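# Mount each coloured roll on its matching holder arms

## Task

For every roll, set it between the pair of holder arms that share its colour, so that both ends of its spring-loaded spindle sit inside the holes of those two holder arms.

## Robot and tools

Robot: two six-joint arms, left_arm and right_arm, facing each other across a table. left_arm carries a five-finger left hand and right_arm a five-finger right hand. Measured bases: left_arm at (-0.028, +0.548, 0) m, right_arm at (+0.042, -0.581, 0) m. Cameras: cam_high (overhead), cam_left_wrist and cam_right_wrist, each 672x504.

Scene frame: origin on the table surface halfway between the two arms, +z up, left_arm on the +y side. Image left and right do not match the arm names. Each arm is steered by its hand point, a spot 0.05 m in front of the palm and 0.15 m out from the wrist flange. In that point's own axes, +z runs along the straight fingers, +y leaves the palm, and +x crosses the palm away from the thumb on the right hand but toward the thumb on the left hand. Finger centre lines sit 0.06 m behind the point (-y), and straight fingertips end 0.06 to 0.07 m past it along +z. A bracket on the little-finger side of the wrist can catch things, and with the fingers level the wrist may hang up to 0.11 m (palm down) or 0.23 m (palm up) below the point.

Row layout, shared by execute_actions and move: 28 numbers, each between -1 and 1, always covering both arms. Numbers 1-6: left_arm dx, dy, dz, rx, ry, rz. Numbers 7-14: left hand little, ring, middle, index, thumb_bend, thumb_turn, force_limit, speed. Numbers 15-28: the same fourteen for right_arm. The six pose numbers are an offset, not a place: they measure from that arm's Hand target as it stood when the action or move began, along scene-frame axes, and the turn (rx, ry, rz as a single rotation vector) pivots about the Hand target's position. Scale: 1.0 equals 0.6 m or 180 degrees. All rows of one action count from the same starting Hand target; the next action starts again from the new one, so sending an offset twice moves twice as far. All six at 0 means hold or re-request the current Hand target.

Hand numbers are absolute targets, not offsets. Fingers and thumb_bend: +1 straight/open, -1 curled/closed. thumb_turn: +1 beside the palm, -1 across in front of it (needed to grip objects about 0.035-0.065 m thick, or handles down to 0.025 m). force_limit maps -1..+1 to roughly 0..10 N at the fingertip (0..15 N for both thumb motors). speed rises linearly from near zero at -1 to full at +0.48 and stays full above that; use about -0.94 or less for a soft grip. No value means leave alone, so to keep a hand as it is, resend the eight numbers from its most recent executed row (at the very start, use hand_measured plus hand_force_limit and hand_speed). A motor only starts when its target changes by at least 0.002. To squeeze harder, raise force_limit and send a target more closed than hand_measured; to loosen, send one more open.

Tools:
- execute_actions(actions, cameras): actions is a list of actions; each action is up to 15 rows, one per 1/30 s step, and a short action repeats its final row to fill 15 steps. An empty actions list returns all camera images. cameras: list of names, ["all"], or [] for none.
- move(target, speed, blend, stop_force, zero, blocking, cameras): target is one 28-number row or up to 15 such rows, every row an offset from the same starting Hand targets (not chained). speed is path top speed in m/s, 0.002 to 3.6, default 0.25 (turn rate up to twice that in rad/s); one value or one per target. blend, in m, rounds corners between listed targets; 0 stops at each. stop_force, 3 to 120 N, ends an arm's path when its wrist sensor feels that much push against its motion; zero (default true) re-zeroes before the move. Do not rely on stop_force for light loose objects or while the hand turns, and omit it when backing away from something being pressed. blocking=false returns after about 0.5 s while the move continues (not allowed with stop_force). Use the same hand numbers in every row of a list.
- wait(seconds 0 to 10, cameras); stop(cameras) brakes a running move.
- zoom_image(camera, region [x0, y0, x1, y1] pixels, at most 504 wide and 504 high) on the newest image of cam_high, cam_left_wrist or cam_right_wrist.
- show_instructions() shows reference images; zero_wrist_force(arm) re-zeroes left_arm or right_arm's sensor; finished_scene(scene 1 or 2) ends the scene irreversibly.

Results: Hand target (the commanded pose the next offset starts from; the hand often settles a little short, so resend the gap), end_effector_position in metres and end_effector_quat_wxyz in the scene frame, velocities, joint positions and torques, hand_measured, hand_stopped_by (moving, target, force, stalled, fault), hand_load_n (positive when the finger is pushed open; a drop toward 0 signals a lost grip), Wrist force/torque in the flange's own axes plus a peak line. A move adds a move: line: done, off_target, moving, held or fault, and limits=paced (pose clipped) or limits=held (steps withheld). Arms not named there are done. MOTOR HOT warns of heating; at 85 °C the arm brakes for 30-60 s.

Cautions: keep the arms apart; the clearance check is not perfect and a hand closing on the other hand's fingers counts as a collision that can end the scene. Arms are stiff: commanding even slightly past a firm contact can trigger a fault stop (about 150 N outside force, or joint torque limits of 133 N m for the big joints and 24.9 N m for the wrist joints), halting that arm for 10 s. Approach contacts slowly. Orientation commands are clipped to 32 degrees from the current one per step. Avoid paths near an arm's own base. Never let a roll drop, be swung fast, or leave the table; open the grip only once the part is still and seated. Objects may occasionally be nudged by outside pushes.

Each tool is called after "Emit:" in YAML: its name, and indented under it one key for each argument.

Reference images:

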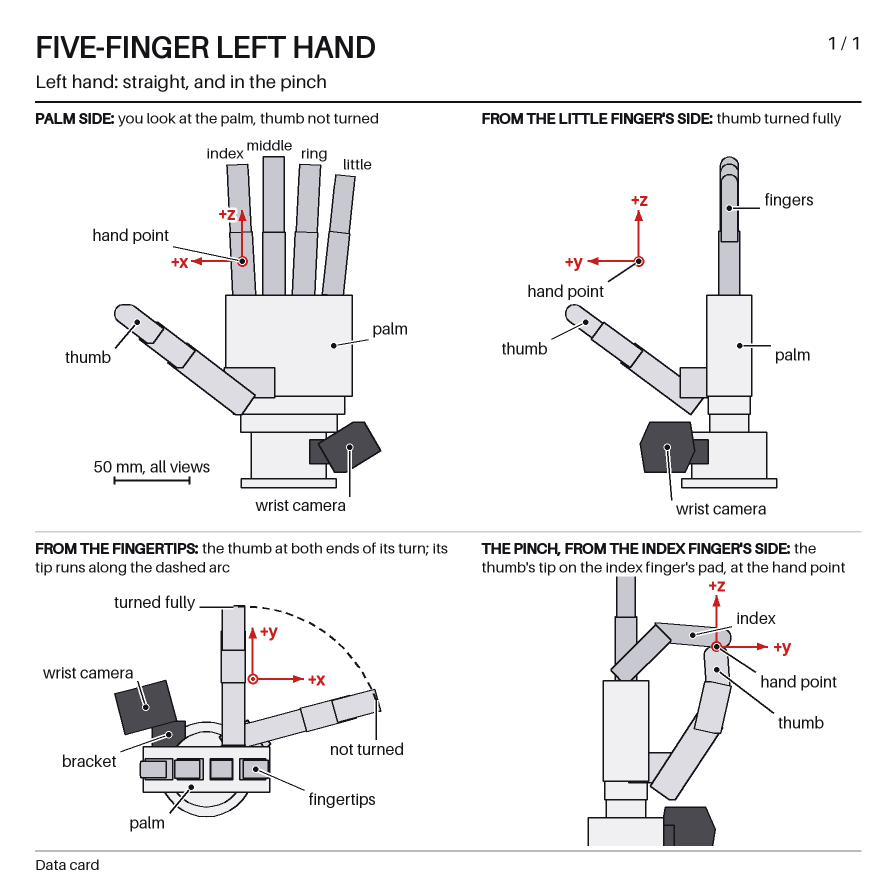

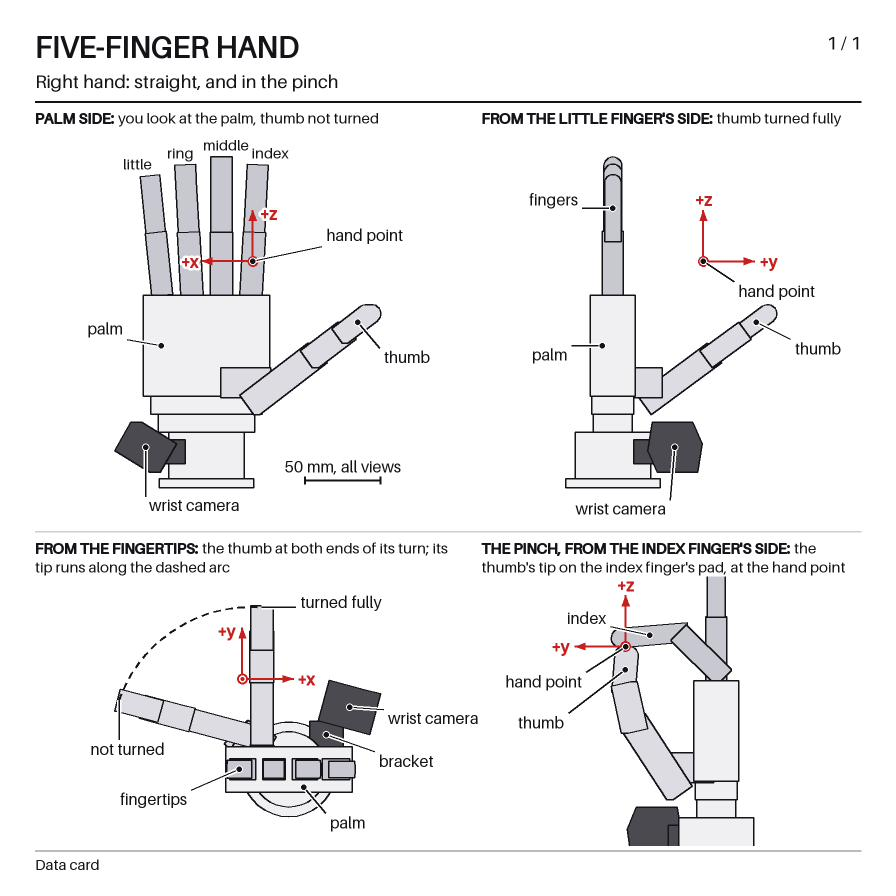

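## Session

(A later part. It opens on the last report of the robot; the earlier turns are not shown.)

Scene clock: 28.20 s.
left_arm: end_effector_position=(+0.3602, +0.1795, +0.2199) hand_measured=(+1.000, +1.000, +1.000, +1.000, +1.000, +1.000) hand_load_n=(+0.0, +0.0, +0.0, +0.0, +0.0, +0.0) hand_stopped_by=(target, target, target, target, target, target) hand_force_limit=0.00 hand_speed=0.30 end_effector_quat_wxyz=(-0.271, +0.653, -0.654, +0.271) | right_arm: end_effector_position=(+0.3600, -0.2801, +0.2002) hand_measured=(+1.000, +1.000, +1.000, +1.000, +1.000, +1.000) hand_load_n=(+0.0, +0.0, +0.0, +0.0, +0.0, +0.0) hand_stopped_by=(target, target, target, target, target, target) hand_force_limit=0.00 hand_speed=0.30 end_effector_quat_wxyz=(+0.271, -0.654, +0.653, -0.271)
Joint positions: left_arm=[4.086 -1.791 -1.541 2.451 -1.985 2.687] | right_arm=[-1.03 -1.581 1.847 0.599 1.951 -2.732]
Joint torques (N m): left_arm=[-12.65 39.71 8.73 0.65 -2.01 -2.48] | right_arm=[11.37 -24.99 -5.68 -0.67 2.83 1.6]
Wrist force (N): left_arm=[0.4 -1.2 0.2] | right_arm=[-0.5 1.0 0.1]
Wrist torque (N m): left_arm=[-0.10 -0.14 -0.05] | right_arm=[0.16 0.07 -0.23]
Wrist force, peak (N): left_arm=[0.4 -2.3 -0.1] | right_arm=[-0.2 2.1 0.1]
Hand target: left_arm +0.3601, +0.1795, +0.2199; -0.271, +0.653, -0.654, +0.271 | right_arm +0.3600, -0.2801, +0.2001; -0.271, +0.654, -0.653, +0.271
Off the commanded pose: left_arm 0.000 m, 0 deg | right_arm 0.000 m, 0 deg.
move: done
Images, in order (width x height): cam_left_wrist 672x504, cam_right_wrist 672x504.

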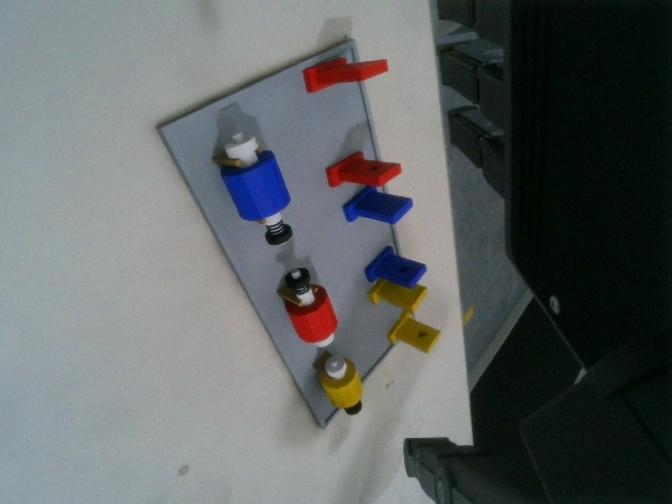

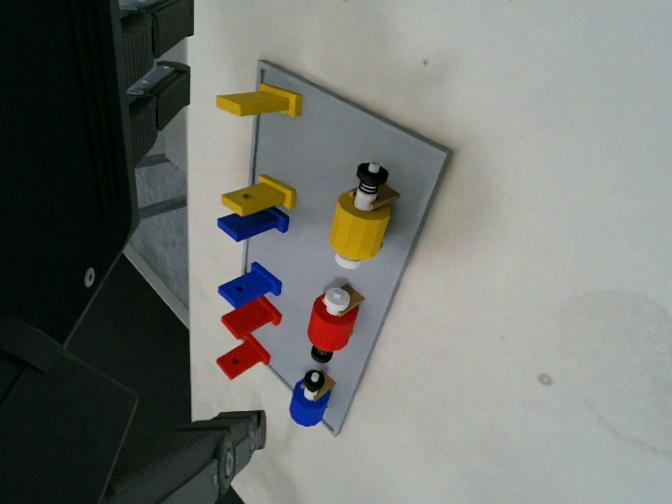

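Emit:
move:
  target: [0,0,0,0,0,0,1,1,1,0,0,-1,0,0.3,0,0,0,0,0,0,1,1,1,0,0,-1,0,0.3]
  cameras: ["all"]

Emit:
zoom_image:
  camera: "cam_right_wrist"
  region: [100, 50, 600, 450]

Emit:
zoom_image:
  camera: "cam_left_wrist"
  region: [100, 50, 600, 450]

Emit:
zoom_image:
  camera: "cam_high"
  region: [100, 100, 350, 350]

Scene clock: 32.37 s.
left_arm: end_effector_position=(+0.3601, +0.1795, +0.2199) hand_measured=(+1.000, +1.000, +1.000, +0.000, +0.000, -1.000) hand_load_n=(+0.0, +0.0, +0.0, +0.0, +0.0, +0.0) hand_stopped_by=(target, target, target, target, target, target) hand_force_limit=0.00 hand_speed=0.30 end_effector_quat_wxyz=(-0.271, +0.653, -0.654, +0.271) | right_arm: end_effector_position=(+0.3600, -0.2801, +0.2001) hand_measured=(+1.000, +1.000, +1.000, +0.000, +0.000, -1.000) hand_load_n=(+0.0, +0.0, +0.0, +0.0, +0.0, +0.0) hand_stopped_by=(target, target, target, target, target, target) hand_force_limit=0.00 hand_speed=0.30 end_effector_quat_wxyz=(+0.271, -0.654, +0.653, -0.271)
Joint positions: left_arm=[4.086 -1.791 -1.541 2.451 -1.985 2.687] | right_arm=[-1.029 -1.581 1.847 0.598 1.951 -2.732]
Joint torques (N m): left_arm=[-12.16 40.32 12.49 -1.31 -1.36 -2] | right_arm=[12.08 -25.36 -8.47 0.35 2.04 1.08]
Wrist force (N): left_arm=[0.4 -1.1 -0.1] | right_arm=[-0.4 0.8 0.1]
Wrist torque (N m): left_arm=[-0.08 -0.14 -0.06] | right_arm=[0.14 0.05 -0.23]
Wrist force, peak (N): left_arm=[0.2 -1.3 0.0] | right_arm=[-0.6 1.1 -0.1]
Hand target: left_arm +0.3601, +0.1795, +0.2199; -0.271, +0.653, -0.654, +0.271 | right_arm +0.3600, -0.2801, +0.2001; -0.271, +0.654, -0.653, +0.271
Off the commanded pose: left_arm 0.000 m, 0 deg | right_arm 0.000 m, 0 deg.
move: done

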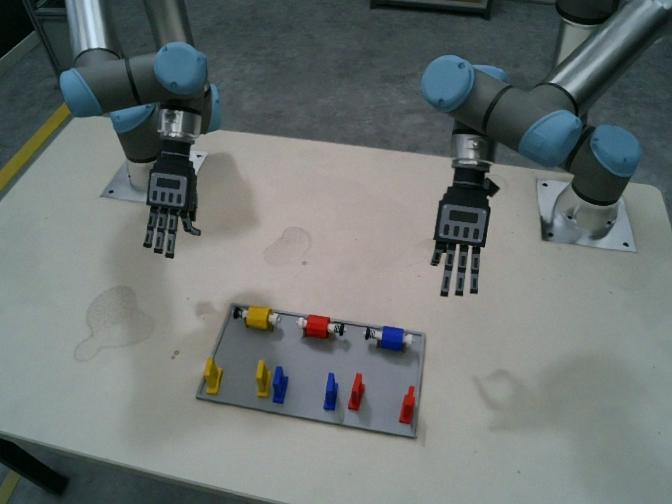

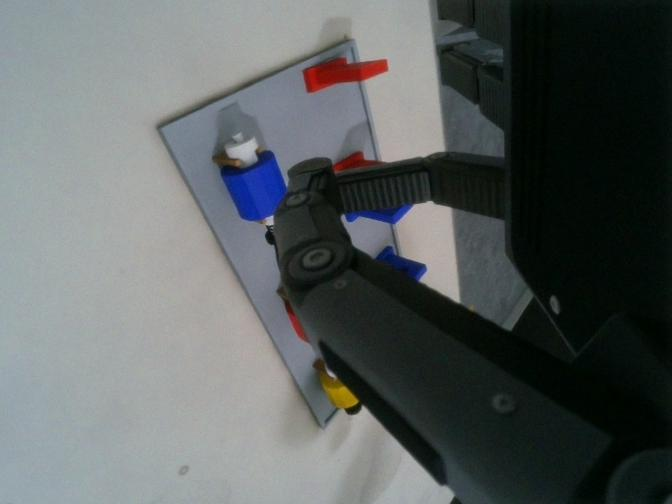

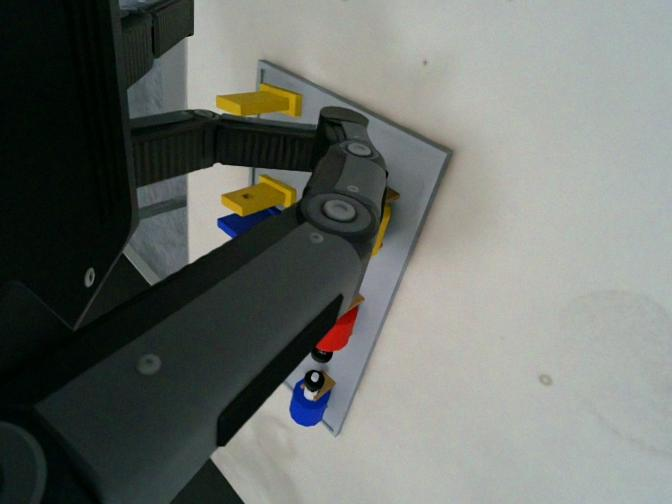

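Scaled by 1.008 from the camera's 672x504 image, which has a finer 960x720 frame.

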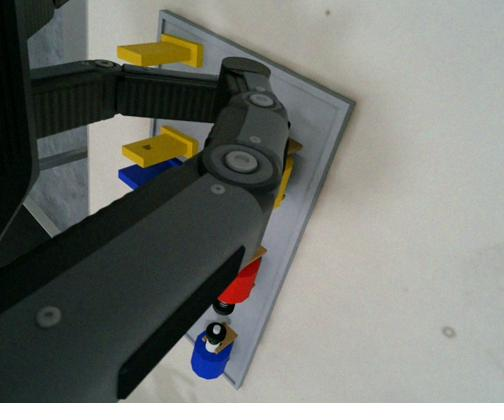

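Scaled by 1.008 from the camera's 672x504 image, which has a finer 960x720 frame.

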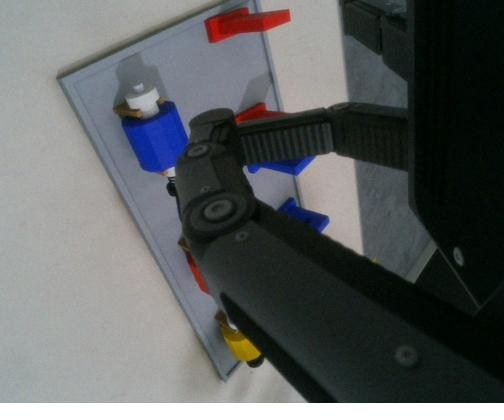

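Scaled by 2.016 from the camera's 672x504 image, which has a finer 960x720 frame.

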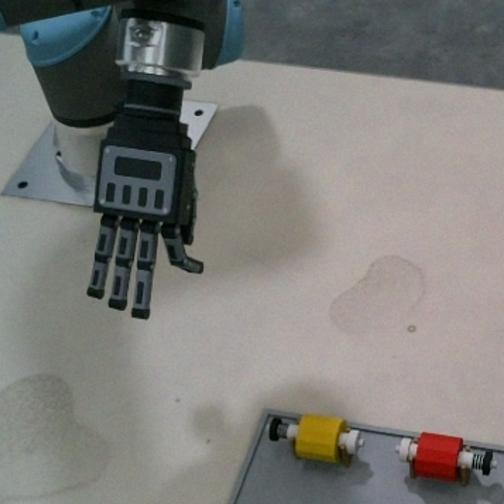

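Emit:
move:
  target: [0,0.1667,0.05,0,0,0,1,1,1,1,1,-1,0,0.3,0,0.2167,-0.1167,0,0,0,1,1,1,1,1,1,0,0.3]
  cameras: ["all"]

Emit:
zoom_image:
  camera: "cam_right_wrist"
  region: [200, 0, 500, 250]

Emit:
zoom_image:
  camera: "cam_high"
  region: [100, 150, 400, 430]

Scene clock: 36.17 s.
left_arm: end_effector_position=(+0.3601, +0.2795, +0.2499) hand_measured=(+1.000, +1.000, +1.000, +1.000, +1.000, -1.000) hand_load_n=(+0.0, +0.0, +0.0, +0.0, +0.0, +0.0) hand_stopped_by=(target, target, target, target, target, target) hand_force_limit=0.00 hand_speed=0.30 end_effector_quat_wxyz=(-0.271, +0.653, -0.654, +0.271) | right_arm: end_effector_position=(+0.3600, -0.1501, +0.1301) hand_measured=(+1.000, +1.000, +1.000, +1.000, +1.000, +1.000) hand_load_n=(+0.0, +0.0, +0.0, +0.0, +0.0, +0.0) hand_stopped_by=(target, target, target, target, target, target) hand_force_limit=0.00 hand_speed=0.30 end_effector_quat_wxyz=(+0.271, -0.654, +0.653, -0.271)
Joint positions: left_arm=[4.332 -1.583 -1.686 2.452 -1.822 2.882] | right_arm=[-0.75 -1.228 1.641 0.564 2.121 -2.483]
Joint torques (N m): left_arm=[14.43 32.2 7.66 -2.52 0.98 2.55] | right_arm=[12.04 -21.03 -32.19 2.57 2.68 1.59]
Wrist force (N): left_arm=[0.6 -0.8 -0.1] | right_arm=[-0.4 0.9 0.3]
Wrist torque (N m): left_arm=[-0.11 -0.19 -0.16] | right_arm=[0.12 0.03 -0.23]
Wrist force, peak (N): left_arm=[1.4 -1.1 0.4] | right_arm=[-1.2 1.5 0.6]
Hand target: left_arm +0.3601, +0.2796, +0.2499; -0.271, +0.653, -0.654, +0.271 | right_arm +0.3600, -0.1501, +0.1301; -0.271, +0.654, -0.653, +0.271
Off the commanded pose: left_arm 0.000 m, 0 deg | right_arm 0.000 m, 0 deg.
move: done

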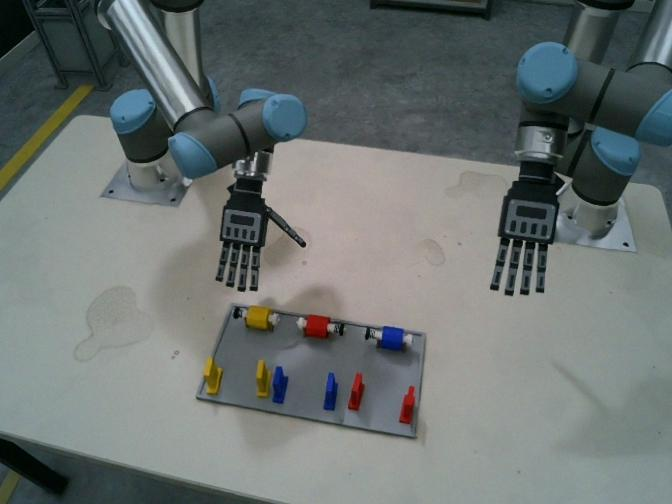

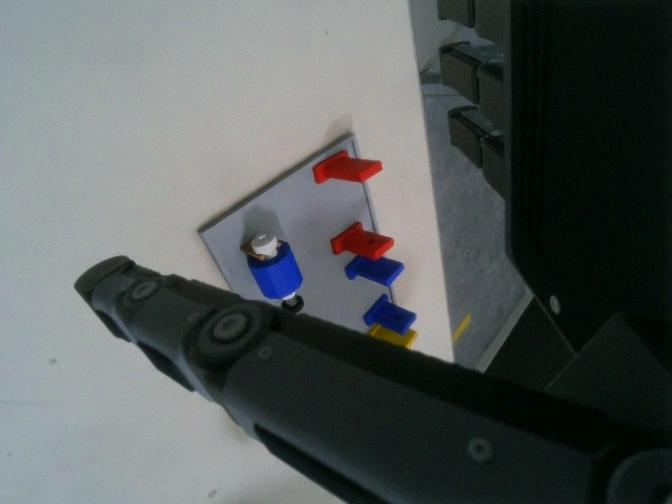

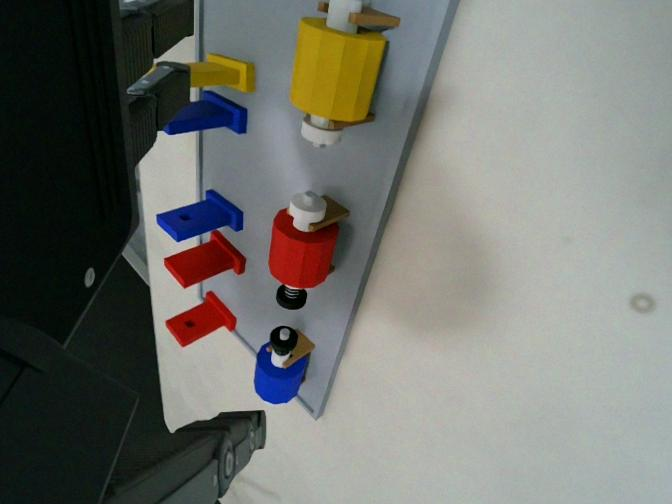

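Scaled by 1.680 from the camera's 672x504 image, which has a finer 960x720 frame.

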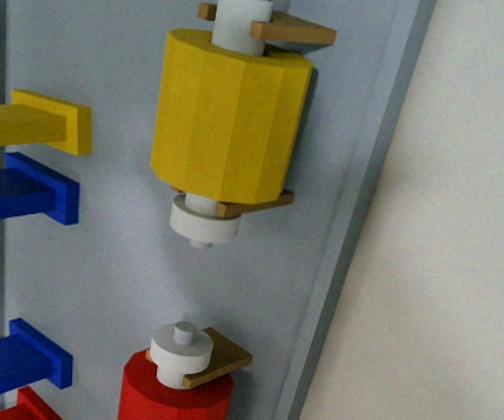

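Scaled by 1.680 from the camera's 672x504 image, which has a finer 960x720 frame.

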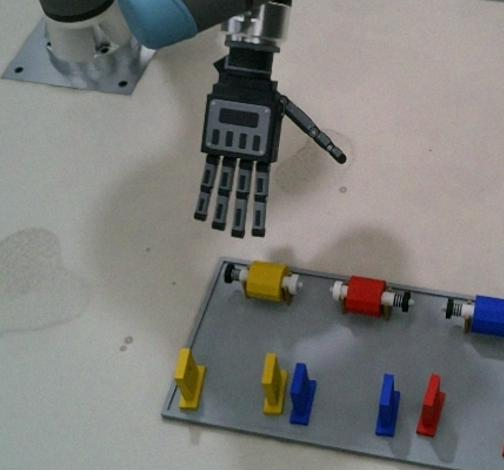

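Emit:
move:
  target: [0,0,0,0,0,0,1,1,1,1,1,-1,0,0.3,0.0833,0.0167,-0.0833,0,0,0,1,1,1,1,1,1,0,0.3]
  cameras: ["all"]

Emit:
zoom_image:
  camera: "cam_right_wrist"
  region: [200, 0, 500, 250]

Emit:
zoom_image:
  camera: "cam_high"
  region: [180, 230, 380, 430]

Scene clock: 37.97 s.
left_arm: end_effector_position=(+0.3601, +0.2796, +0.2499) hand_measured=(+1.000, +1.000, +1.000, +1.000, +1.000, -1.000) hand_load_n=(+0.0, +0.0, +0.0, -0.5, +0.0, +0.0) hand_stopped_by=(target, target, target, target, target, target) hand_force_limit=0.00 hand_speed=0.30 end_effector_quat_wxyz=(-0.271, +0.653, -0.654, +0.271) | right_arm: end_effector_position=(+0.4099, -0.1401, +0.0802) hand_measured=(+1.000, +1.000, +1.000, +1.000, +1.000, +1.000) hand_load_n=(+0.0, +0.0, +0.0, -0.5, +0.0, +0.0) hand_stopped_by=(target, target, target, target, target, target) hand_force_limit=0.00 hand_speed=0.30 end_effector_quat_wxyz=(+0.271, -0.654, +0.653, -0.271)
Joint positions: left_arm=[4.332 -1.583 -1.687 2.452 -1.822 2.883] | right_arm=[-0.816 -1.112 1.606 0.453 2.084 -2.546]
Joint torques (N m): left_arm=[13.08 30.94 8.3 -2.4 0.82 2.45] | right_arm=[-8.6 -25.91 -30.82 -0.31 -1.66 -1.34]
Wrist force (N): left_arm=[0.5 -0.7 -0.1] | right_arm=[-0.3 0.6 -0.2]
Wrist torque (N m): left_arm=[-0.09 -0.16 -0.17] | right_arm=[0.12 0.03 -0.04]
Wrist force, peak (N): left_arm=[0.5 -1.0 -0.1] | right_arm=[-0.5 0.8 0.7]
Hand target: left_arm +0.3601, +0.2796, +0.2499; -0.271, +0.653, -0.654, +0.271 | right_arm +0.4100, -0.1400, +0.0801; -0.271, +0.654, -0.653, +0.271
Off the commanded pose: left_arm 0.000 m, 0 deg | right_arm 0.000 m, 0 deg.
move: done

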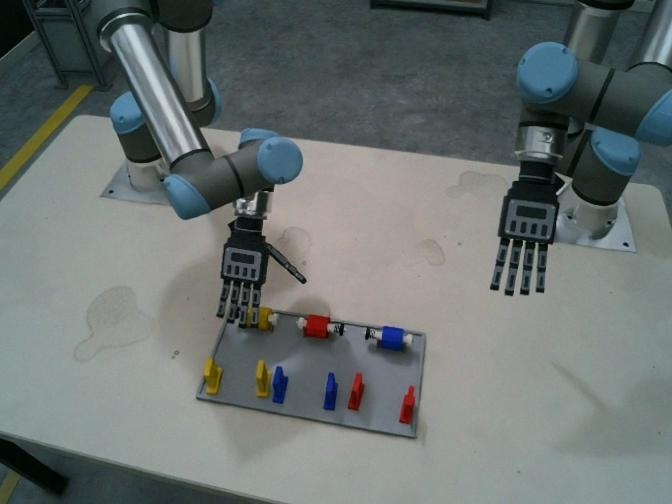

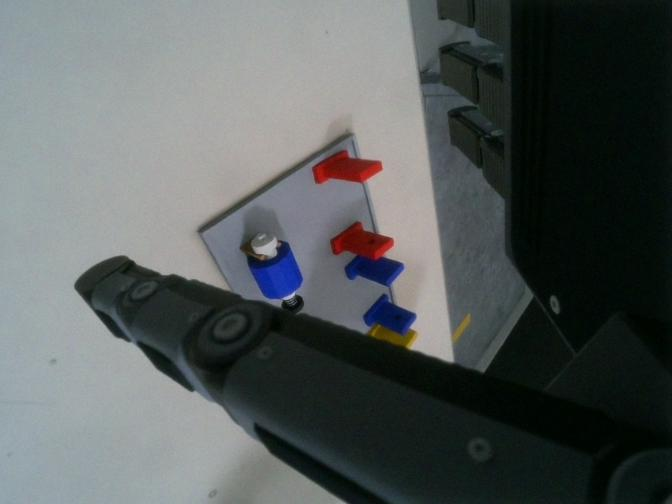

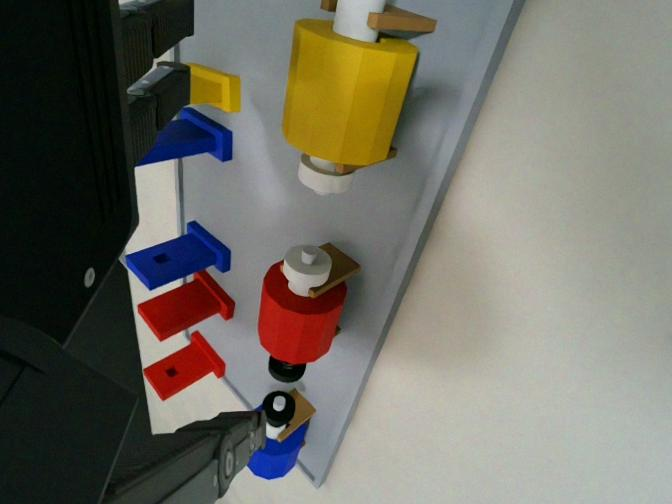

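Scaled by 1.680 from the camera's 672x504 image, which has a finer 960x720 frame.

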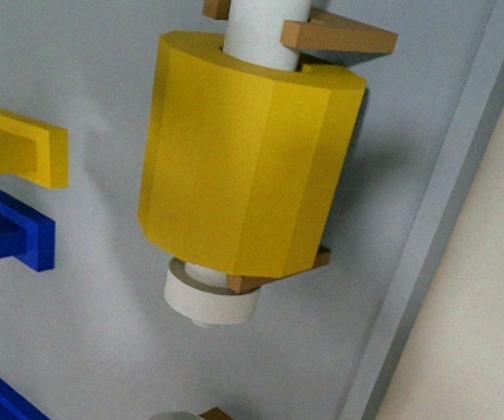

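Scaled by 2.520 from the camera's 672x504 image, which has a finer 960x720 frame.

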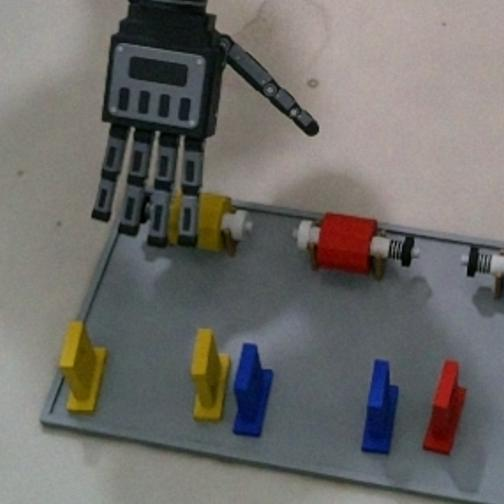

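Emit:
move:
  target: [0,0,0,0,0,0,1,1,1,1,1,-1,0,0.3,-0.2167,0,-0.05,0,0,0,1,1,1,1,1,1,0,0.3]

Emit:
move:
  target: [0,0,0,0,0,0,1,1,1,1,1,-1,0,0.3,0,0,-0.1,0,0,0,1,1,1,1,1,1,0,0.3]
  speed: 0.02
  stop_force: 3
  cameras: ["cam_high"]

Scene clock: 40.77 s.
left_arm: end_effector_position=(+0.3601, +0.2796, +0.2499) hand_measured=(+1.000, +1.000, +1.000, +1.000, +1.000, -1.000) hand_load_n=(-0.5, +0.0, +0.0, +0.0, +0.0, +0.0) hand_stopped_by=(target, target, target, target, target, target) hand_force_limit=0.00 hand_speed=0.30 end_effector_quat_wxyz=(-0.271, +0.653, -0.654, +0.271) | right_arm: end_effector_position=(+0.2800, -0.1400, +0.0501) hand_measured=(+1.000, +1.000, +1.000, +1.000, +1.000, +1.000) hand_load_n=(+0.0, +0.0, +0.0, +0.0, +0.0, -0.5) hand_stopped_by=(target, target, target, target, target, target) hand_force_limit=0.00 hand_speed=0.30 end_effector_quat_wxyz=(+0.271, -0.654, +0.653, -0.271)
Joint positions: left_arm=[4.332 -1.583 -1.687 2.452 -1.822 2.883] | right_arm=[-0.58 -1.149 1.787 0.439 2.209 -2.308]
Joint torques (N m): left_arm=[13.7 30.62 7.71 -1.96 1.13 2.41] | right_arm=[10.8 -21.59 -1.5 2.8 3.53 1.33]
Wrist force (N): left_arm=[0.6 -0.8 0.0] | right_arm=[-0.3 0.7 0.1]
Wrist torque (N m): left_arm=[-0.11 -0.19 -0.16] | right_arm=[0.12 0.02 -0.18]
Wrist force, peak (N): left_arm=[0.6 -1.0 0.0] | right_arm=[-0.1 1.7 -0.7]
Hand target: left_arm +0.3601, +0.2796, +0.2499; -0.271, +0.653, -0.654, +0.271 | right_arm +0.2799, -0.1400, +0.0501; -0.271, +0.654, -0.653, +0.271
Off the commanded pose: left_arm 0.000 m, 0 deg | right_arm 0.000 m, 0 deg.
move: done

Scene clock: 44.17 s.
left_arm: end_effector_position=(+0.3601, +0.2796, +0.2499) hand_measured=(+1.000, +1.000, +1.000, +1.000, +1.000, -1.000) hand_load_n=(+0.0, +0.0, +0.0, +0.0, +0.0, +0.0) hand_stopped_by=(target, target, target, target, target, target) hand_force_limit=0.00 hand_speed=0.30 end_effector_quat_wxyz=(-0.271, +0.653, -0.654, +0.271) | right_arm: end_effector_position=(+0.2799, -0.1400, +0.0086) hand_measured=(+1.000, +1.000, +1.000, +1.000, +1.000, +1.000) hand_load_n=(+0.0, +0.0, +0.5, +0.0, +0.0, +0.0) hand_stopped_by=(target, target, target, target, target, target) hand_force_limit=0.00 hand_speed=0.30 end_effector_quat_wxyz=(+0.271, -0.654, +0.653, -0.271)
Joint positions: left_arm=[4.332 -1.583 -1.687 2.452 -1.822 2.883] | right_arm=[-0.58 -1.086 1.821 0.341 2.21 -2.307]
Joint torques (N m): left_arm=[13.28 30.94 8.43 -1.22 1.01 2.32] | right_arm=[-7.44 -38.8 -28.02 2.88 -1.93 0.1]
Wrist force (N): left_arm=[0.6 -0.8 0.1] | right_arm=[-0.4 -1.9 -1.1]
Wrist torque (N m): left_arm=[-0.11 -0.19 -0.16] | right_arm=[0.23 0.09 -0.27]
Wrist force, peak (N): left_arm=[0.6 -1.0 -0.1] | right_arm=[-1.0 -8.8 -19.1]
Hand target: left_arm +0.3601, +0.2796, +0.2499; -0.271, +0.653, -0.654, +0.271 | right_arm +0.2799, -0.1400, +0.0086; -0.271, +0.654, -0.653, +0.271 (not the last commanded pose)
Off the commanded pose: left_arm 0.000 m, 0 deg | right_arm 0.018 m, 0 deg.
move: contact (right_arm)
Images, in order (width x height): cam_high 672x504.

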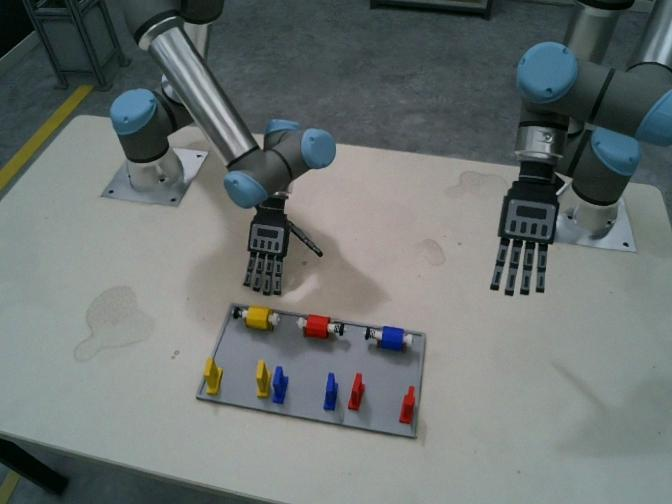

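Emit:
move:
  target:
    - [0,0,0,0,0,0,1,1,1,1,1,-1,0,0.3,0.0333,0,0.2,0,0,0,1,1,1,1,1,-1,0,0.3]
    - [0,0,0,0,0,0,1,1,1,1,1,-1,0,0.3,0.1917,0,0.1457,0,0,0,1,1,1,1,1,-1,0,0.3]
  blend: 0.03
  cameras: ["cam_high", "cam_right_wrist"]

Emit:
zoom_image:
  camera: "cam_right_wrist"
  region: [200, 0, 500, 250]

Emit:
zoom_image:
  camera: "cam_high"
  region: [180, 230, 380, 430]

Scene clock: 46.60 s.
left_arm: end_effector_position=(+0.3601, +0.2796, +0.2499) hand_measured=(+1.000, +1.000, +1.000, +1.000, +1.000, -1.000) hand_load_n=(+0.0, +0.0, +0.0, +0.0, +0.0, +0.0) hand_stopped_by=(target, target, target, target, target, target) hand_force_limit=0.00 hand_speed=0.30 end_effector_quat_wxyz=(-0.271, +0.653, -0.654, +0.271) | right_arm: end_effector_position=(+0.3948, -0.1401, +0.0960) hand_measured=(+1.000, +1.000, +1.000, +1.000, +1.000, -1.000) hand_load_n=(+0.0, +0.0, +0.0, +0.0, +0.0, +0.0) hand_stopped_by=(target, target, target, target, target, target) hand_force_limit=0.00 hand_speed=0.30 end_effector_quat_wxyz=(+0.271, -0.654, +0.653, -0.271)
Joint positions: left_arm=[4.332 -1.583 -1.687 2.452 -1.822 2.883] | right_arm=[-0.792 -1.143 1.61 0.49 2.097 -2.524]
Joint torques (N m): left_arm=[13.09 31.43 7.8 -0.85 0.81 2.37] | right_arm=[-8.92 -25.44 -30.23 0.02 -1.57 -1.61]
Wrist force (N): left_arm=[0.4 -0.8 -0.1] | right_arm=[-0.3 0.7 0.3]
Wrist torque (N m): left_arm=[-0.11 -0.16 -0.17] | right_arm=[0.11 0.01 -0.03]
Wrist force, peak (N): left_arm=[0.5 -1.0 -0.1] | right_arm=[-0.3 -2.0 -1.4]
Hand target: left_arm +0.3601, +0.2796, +0.2499; -0.271, +0.653, -0.654, +0.271 | right_arm +0.3949, -0.1400, +0.0960; -0.271, +0.654, -0.653, +0.271
Off the commanded pose: left_arm 0.000 m, 0 deg | right_arm 0.000 m, 0 deg.
move: done
Images, in order (width x height): cam_high 672x504, cam_right_wrist 672x504.

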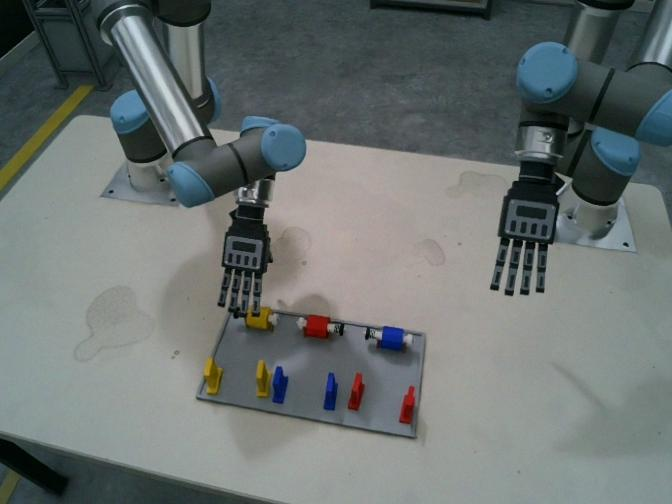

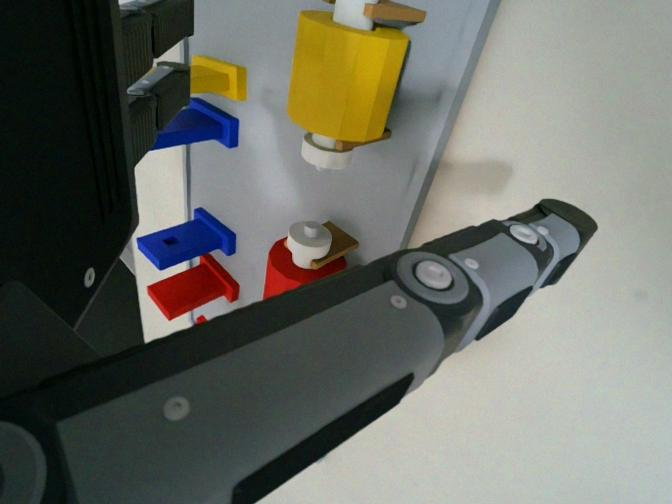

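Scaled by 1.680 from the camera's 672x504 image, which has a finer 960x720 frame.

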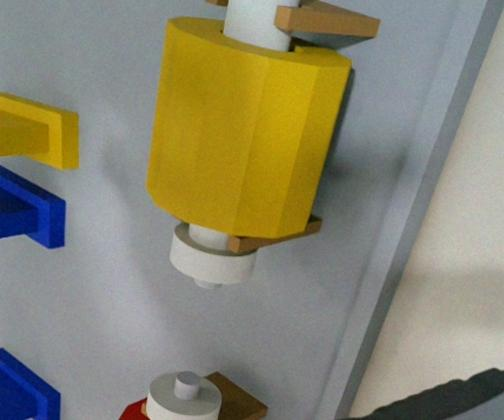

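Scaled by 2.520 from the camera's 672x504 image, which has a finer 960x720 frame.

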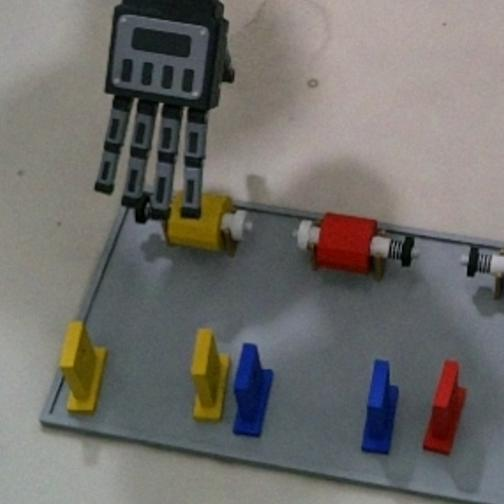

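Emit:
move:
  target: [0,0,0,0,0,0,1,1,1,1,1,-1,0,0.3,0.0833,0,-0.0833,0,0,0,1,1,1,1,1,-1,0,0.3]
  speed: 0.05
  stop_force: 4
  cameras: ["all"]

Emit:
zoom_image:
  camera: "cam_right_wrist"
  region: [150, 0, 500, 250]

Emit:
zoom_image:
  camera: "cam_high"
  region: [180, 230, 380, 430]

Scene clock: 49.33 s.
left_arm: end_effector_position=(+0.3601, +0.2796, +0.2499) hand_measured=(+1.000, +1.000, +1.000, +1.000, +1.000, -1.000) hand_load_n=(+0.0, +0.0, +0.0, +0.0, +0.0, +0.0) hand_stopped_by=(target, target, target, target, target, target) hand_force_limit=0.00 hand_speed=0.30 end_effector_quat_wxyz=(-0.271, +0.653, -0.654, +0.271) | right_arm: end_effector_position=(+0.4449, -0.1400, +0.0460) hand_measured=(+1.000, +1.000, +1.000, +1.000, +1.000, -1.000) hand_load_n=(+0.0, +0.0, +0.0, +0.0, +0.0, -0.5) hand_stopped_by=(target, target, target, target, target, target) hand_force_limit=0.00 hand_speed=0.30 end_effector_quat_wxyz=(+0.271, -0.654, +0.653, -0.271)
Joint positions: left_arm=[4.332 -1.583 -1.687 2.452 -1.822 2.883] | right_arm=[-0.867 -1.038 1.583 0.379 2.053 -2.593]
Joint torques (N m): left_arm=[13.47 30.64 8.23 -0.41 0.91 2.31] | right_arm=[-7.36 -27.63 -29.22 -0.37 -1.69 -1.52]
Wrist force (N): left_arm=[0.5 -0.7 0.0] | right_arm=[-0.7 0.7 -0.6]
Wrist torque (N m): left_arm=[-0.10 -0.16 -0.17] | right_arm=[0.14 0.08 -0.08]
Wrist force, peak (N): left_arm=[0.7 -0.9 0.0] | right_arm=[-0.4 1.1 -0.3]
Hand target: left_arm +0.3601, +0.2796, +0.2499; -0.271, +0.653, -0.654, +0.271 | right_arm +0.4449, -0.1400, +0.0460; -0.271, +0.654, -0.653, +0.271
Off the commanded pose: left_arm 0.000 m, 0 deg | right_arm 0.000 m, 0 deg.
move: done

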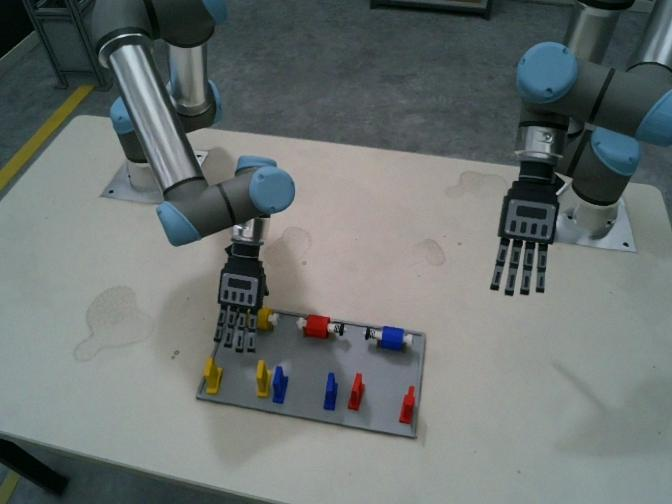

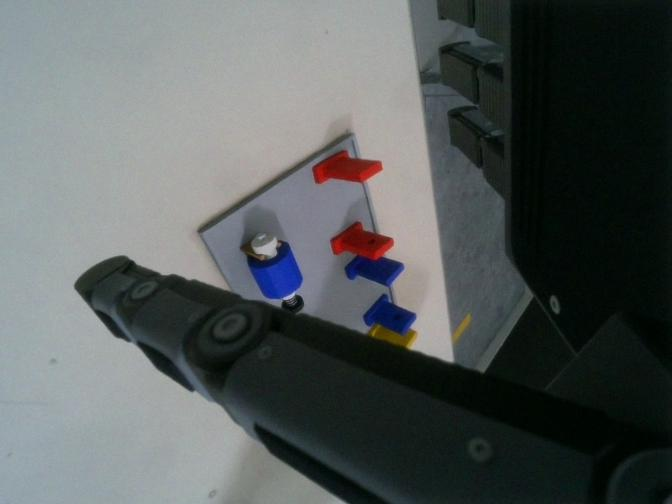

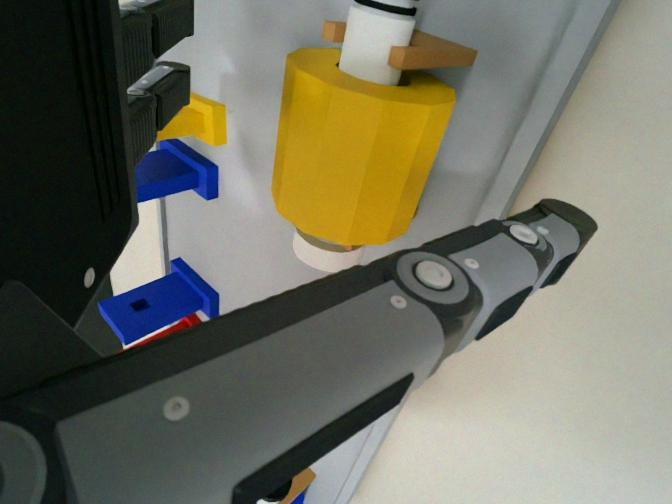

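Scaled by 1.440 from the camera's 672x504 image, which has a finer 960x720 frame.

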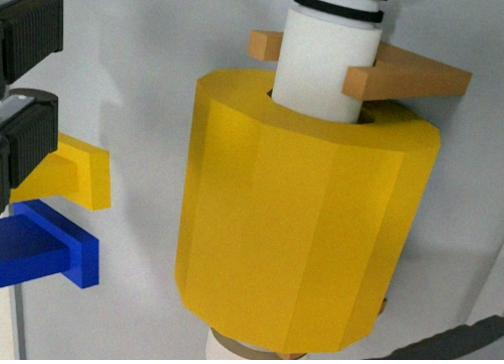

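Scaled by 2.520 from the camera's 672x504 image, which has a finer 960x720 frame.

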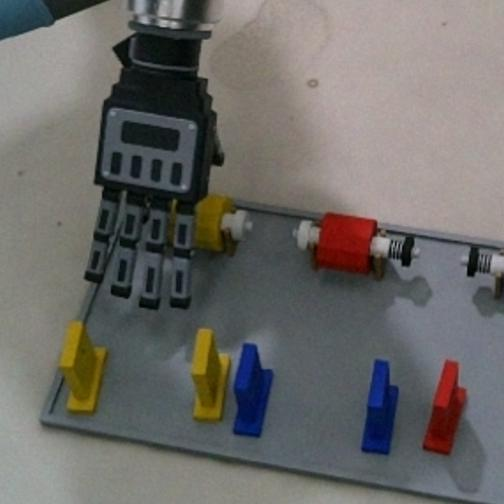

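Emit:
move:
  target: [0,0,0,0,0,0,1,1,1,1,1,-1,0,0.3,-0.0033,0.0067,-0.0033,0,0,0,1,1,0.5,0.5,0.8,-1,-0.6,-0.6]
  speed: 0.05
  cameras: ["cam_right_wrist"]

Scene clock: 50.87 s.
left_arm: end_effector_position=(+0.3601, +0.2796, +0.2499) hand_measured=(+1.000, +1.000, +1.000, +1.000, +1.000, -1.000) hand_load_n=(+0.0, +0.0, +0.0, -0.5, +0.0, +0.0) hand_stopped_by=(target, target, target, target, target, target) hand_force_limit=0.00 hand_speed=0.30 end_effector_quat_wxyz=(-0.271, +0.653, -0.654, +0.271) | right_arm: end_effector_position=(+0.4430, -0.1361, +0.0441) hand_measured=(+1.000, +1.000, +0.500, +0.500, +0.800, -1.000) hand_load_n=(+0.0, +0.0, +0.0, +0.0, +0.0, +0.0) hand_stopped_by=(target, target, target, target, target, target) hand_force_limit=-0.60 hand_speed=-0.60 end_effector_quat_wxyz=(+0.271, -0.654, +0.653, -0.271)
Joint positions: left_arm=[4.332 -1.583 -1.687 2.452 -1.822 2.883] | right_arm=[-0.858 -1.03 1.576 0.381 2.059 -2.584]
Joint torques (N m): left_arm=[13.53 31.01 8.43 -0.17 0.73 2.09] | right_arm=[11.55 -26.98 -31.34 2.34 2.92 1.68]
Wrist force (N): left_arm=[0.6 -0.5 -0.1] | right_arm=[-0.2 0.6 -0.5]
Wrist torque (N m): left_arm=[-0.06 -0.18 -0.17] | right_arm=[0.13 0.01 -0.21]
Wrist force, peak (N): left_arm=[0.7 -1.0 0.0] | right_arm=[-0.3 0.9 -0.6]
Hand target: left_arm +0.3601, +0.2796, +0.2499; -0.271, +0.653, -0.654, +0.271 | right_arm +0.4429, -0.1360, +0.0440; -0.271, +0.654, -0.653, +0.271
Off the commanded pose: left_arm 0.000 m, 0 deg | right_arm 0.000 m, 0 deg.
move: done
Images, in order (width x height): cam_right_wrist 672x504.

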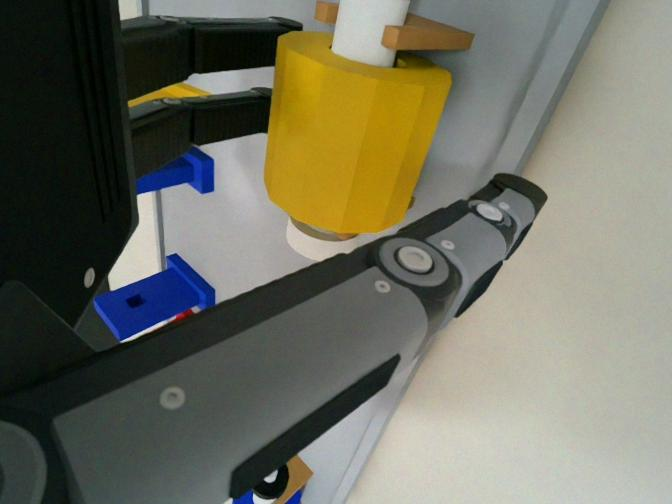

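Emit:
move:
  target: [0,0,0,0,0,0,1,1,1,1,1,-1,0,0.3,0,0,0,0,0,0,1,1,-0.3,-0.3,-0.3,-1,-0.6,-0.94]
  speed: 0.05
  cameras: ["all"]

Scene clock: 55.67 s.
left_arm: end_effector_position=(+0.3601, +0.2796, +0.2499) hand_measured=(+1.000, +1.000, +1.000, +1.000, +1.000, -1.000) hand_load_n=(-0.5, +0.0, +0.0, +0.0, +0.0, +0.0) hand_stopped_by=(target, target, target, target, target, target) hand_force_limit=0.00 hand_speed=0.30 end_effector_quat_wxyz=(-0.271, +0.653, -0.654, +0.271) | right_arm: end_effector_position=(+0.4430, -0.1360, +0.0440) hand_measured=(+1.000, +1.000, +0.192, +0.186, +0.460, -1.000) hand_load_n=(+0.0, +0.5, +4.0, +3.0, +3.0, +0.0) hand_stopped_by=(target, target, force, force, force, target) hand_force_limit=-0.60 hand_speed=-0.94 end_effector_quat_wxyz=(+0.271, -0.654, +0.653, -0.271)
Joint positions: left_arm=[4.332 -1.583 -1.687 2.452 -1.822 2.883] | right_arm=[-0.858 -1.03 1.576 0.381 2.059 -2.584]
Joint torques (N m): left_arm=[12.82 30.5 8.09 -0.08 0.82 2.21] | right_arm=[12 -30.7 -6.97 2.25 -1.71 -0.64]
Wrist force (N): left_arm=[0.6 -0.8 -0.2] | right_arm=[-1.6 -1.0 3.0]
Wrist torque (N m): left_arm=[-0.10 -0.18 -0.16] | right_arm=[0.13 -0.06 -0.25]
Wrist force, peak (N): left_arm=[0.7 -1.0 0.1] | right_arm=[-1.5 -2.9 5.5]
Hand target: left_arm +0.3601, +0.2796, +0.2499; -0.271, +0.653, -0.654, +0.271 | right_arm +0.4429, -0.1360, +0.0440; -0.271, +0.654, -0.653, +0.271
Off the commanded pose: left_arm 0.000 m, 0 deg | right_arm 0.000 m, 0 deg.
move: done

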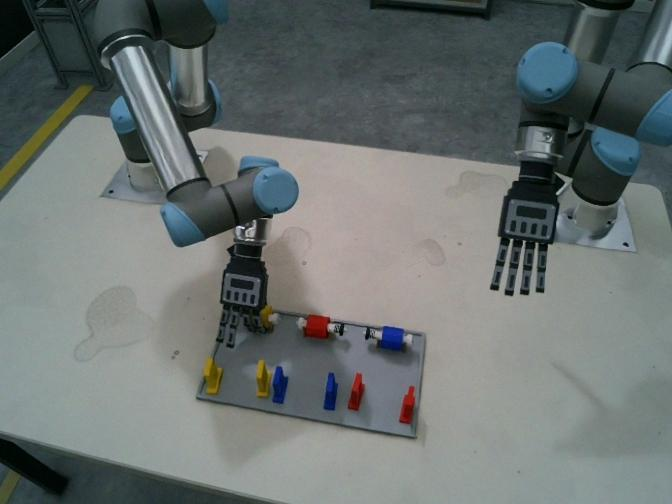

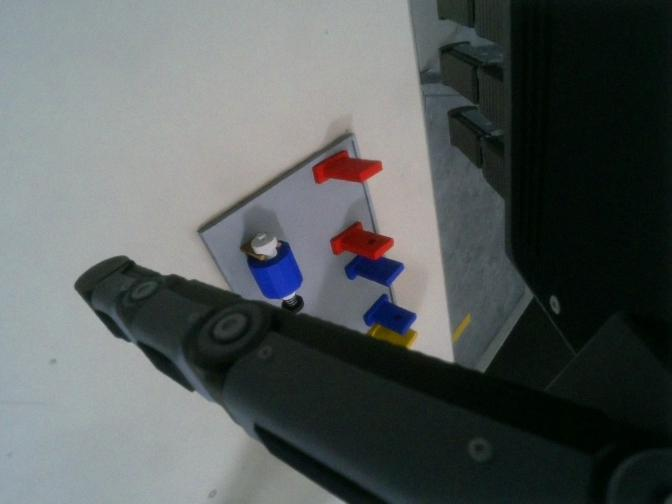

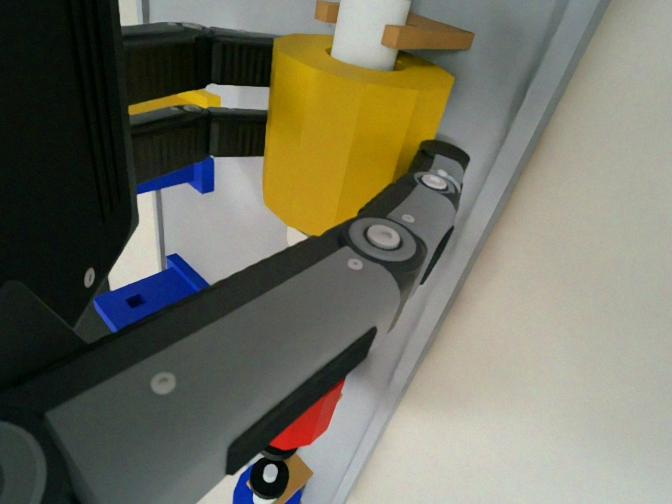

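Emit:
move:
  target: [0,0,0,0,0,0,1,1,1,1,1,-1,0,0.3,0,0,0,0,0,0,1,1,-0.5,-0.5,-0.4,-1,0.2,-0.94]
  speed: 0.05
  cameras: ["cam_right_wrist"]

Scene clock: 56.33 s.
left_arm: end_effector_position=(+0.3601, +0.2796, +0.2499) hand_measured=(+1.000, +1.000, +1.000, +1.000, +1.000, -1.000) hand_load_n=(+0.0, +0.0, +0.0, +0.0, +0.0, +0.0) hand_stopped_by=(target, target, target, target, target, target) hand_force_limit=0.00 hand_speed=0.30 end_effector_quat_wxyz=(-0.271, +0.653, -0.654, +0.271) | right_arm: end_effector_position=(+0.4430, -0.1360, +0.0440) hand_measured=(+1.000, +1.000, +0.188, +0.178, +0.442, -1.000) hand_load_n=(+0.0, +0.0, +7.0, +7.0, +9.0, +0.0) hand_stopped_by=(target, target, force, force, force, target) hand_force_limit=0.20 hand_speed=-0.94 end_effector_quat_wxyz=(+0.271, -0.654, +0.653, -0.271)
Joint positions: left_arm=[4.332 -1.583 -1.687 2.452 -1.822 2.883] | right_arm=[-0.858 -1.03 1.576 0.381 2.059 -2.584]
Joint torques (N m): left_arm=[12.09 29.6 8.23 0.02 0.74 2.16] | right_arm=[12.22 -31.82 -1.4 2.34 -1.19 -0.5]
Wrist force (N): left_arm=[0.6 -0.8 0.1] | right_arm=[-1.8 -1.8 3.6]
Wrist torque (N m): left_arm=[-0.12 -0.19 -0.16] | right_arm=[0.10 -0.07 -0.24]
Wrist force, peak (N): left_arm=[0.7 -0.9 -0.1] | right_arm=[-1.6 -4.3 6.7]
Hand target: left_arm +0.3601, +0.2796, +0.2499; -0.271, +0.653, -0.654, +0.271 | right_arm +0.4429, -0.1360, +0.0440; -0.271, +0.654, -0.653, +0.271
Off the commanded pose: left_arm 0.000 m, 0 deg | right_arm 0.000 m, 0 deg.
move: done
Images, in order (width x height): cam_right_wrist 672x504.

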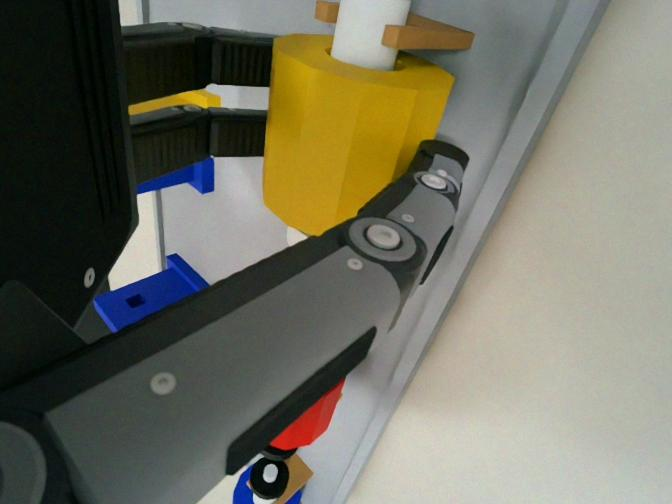

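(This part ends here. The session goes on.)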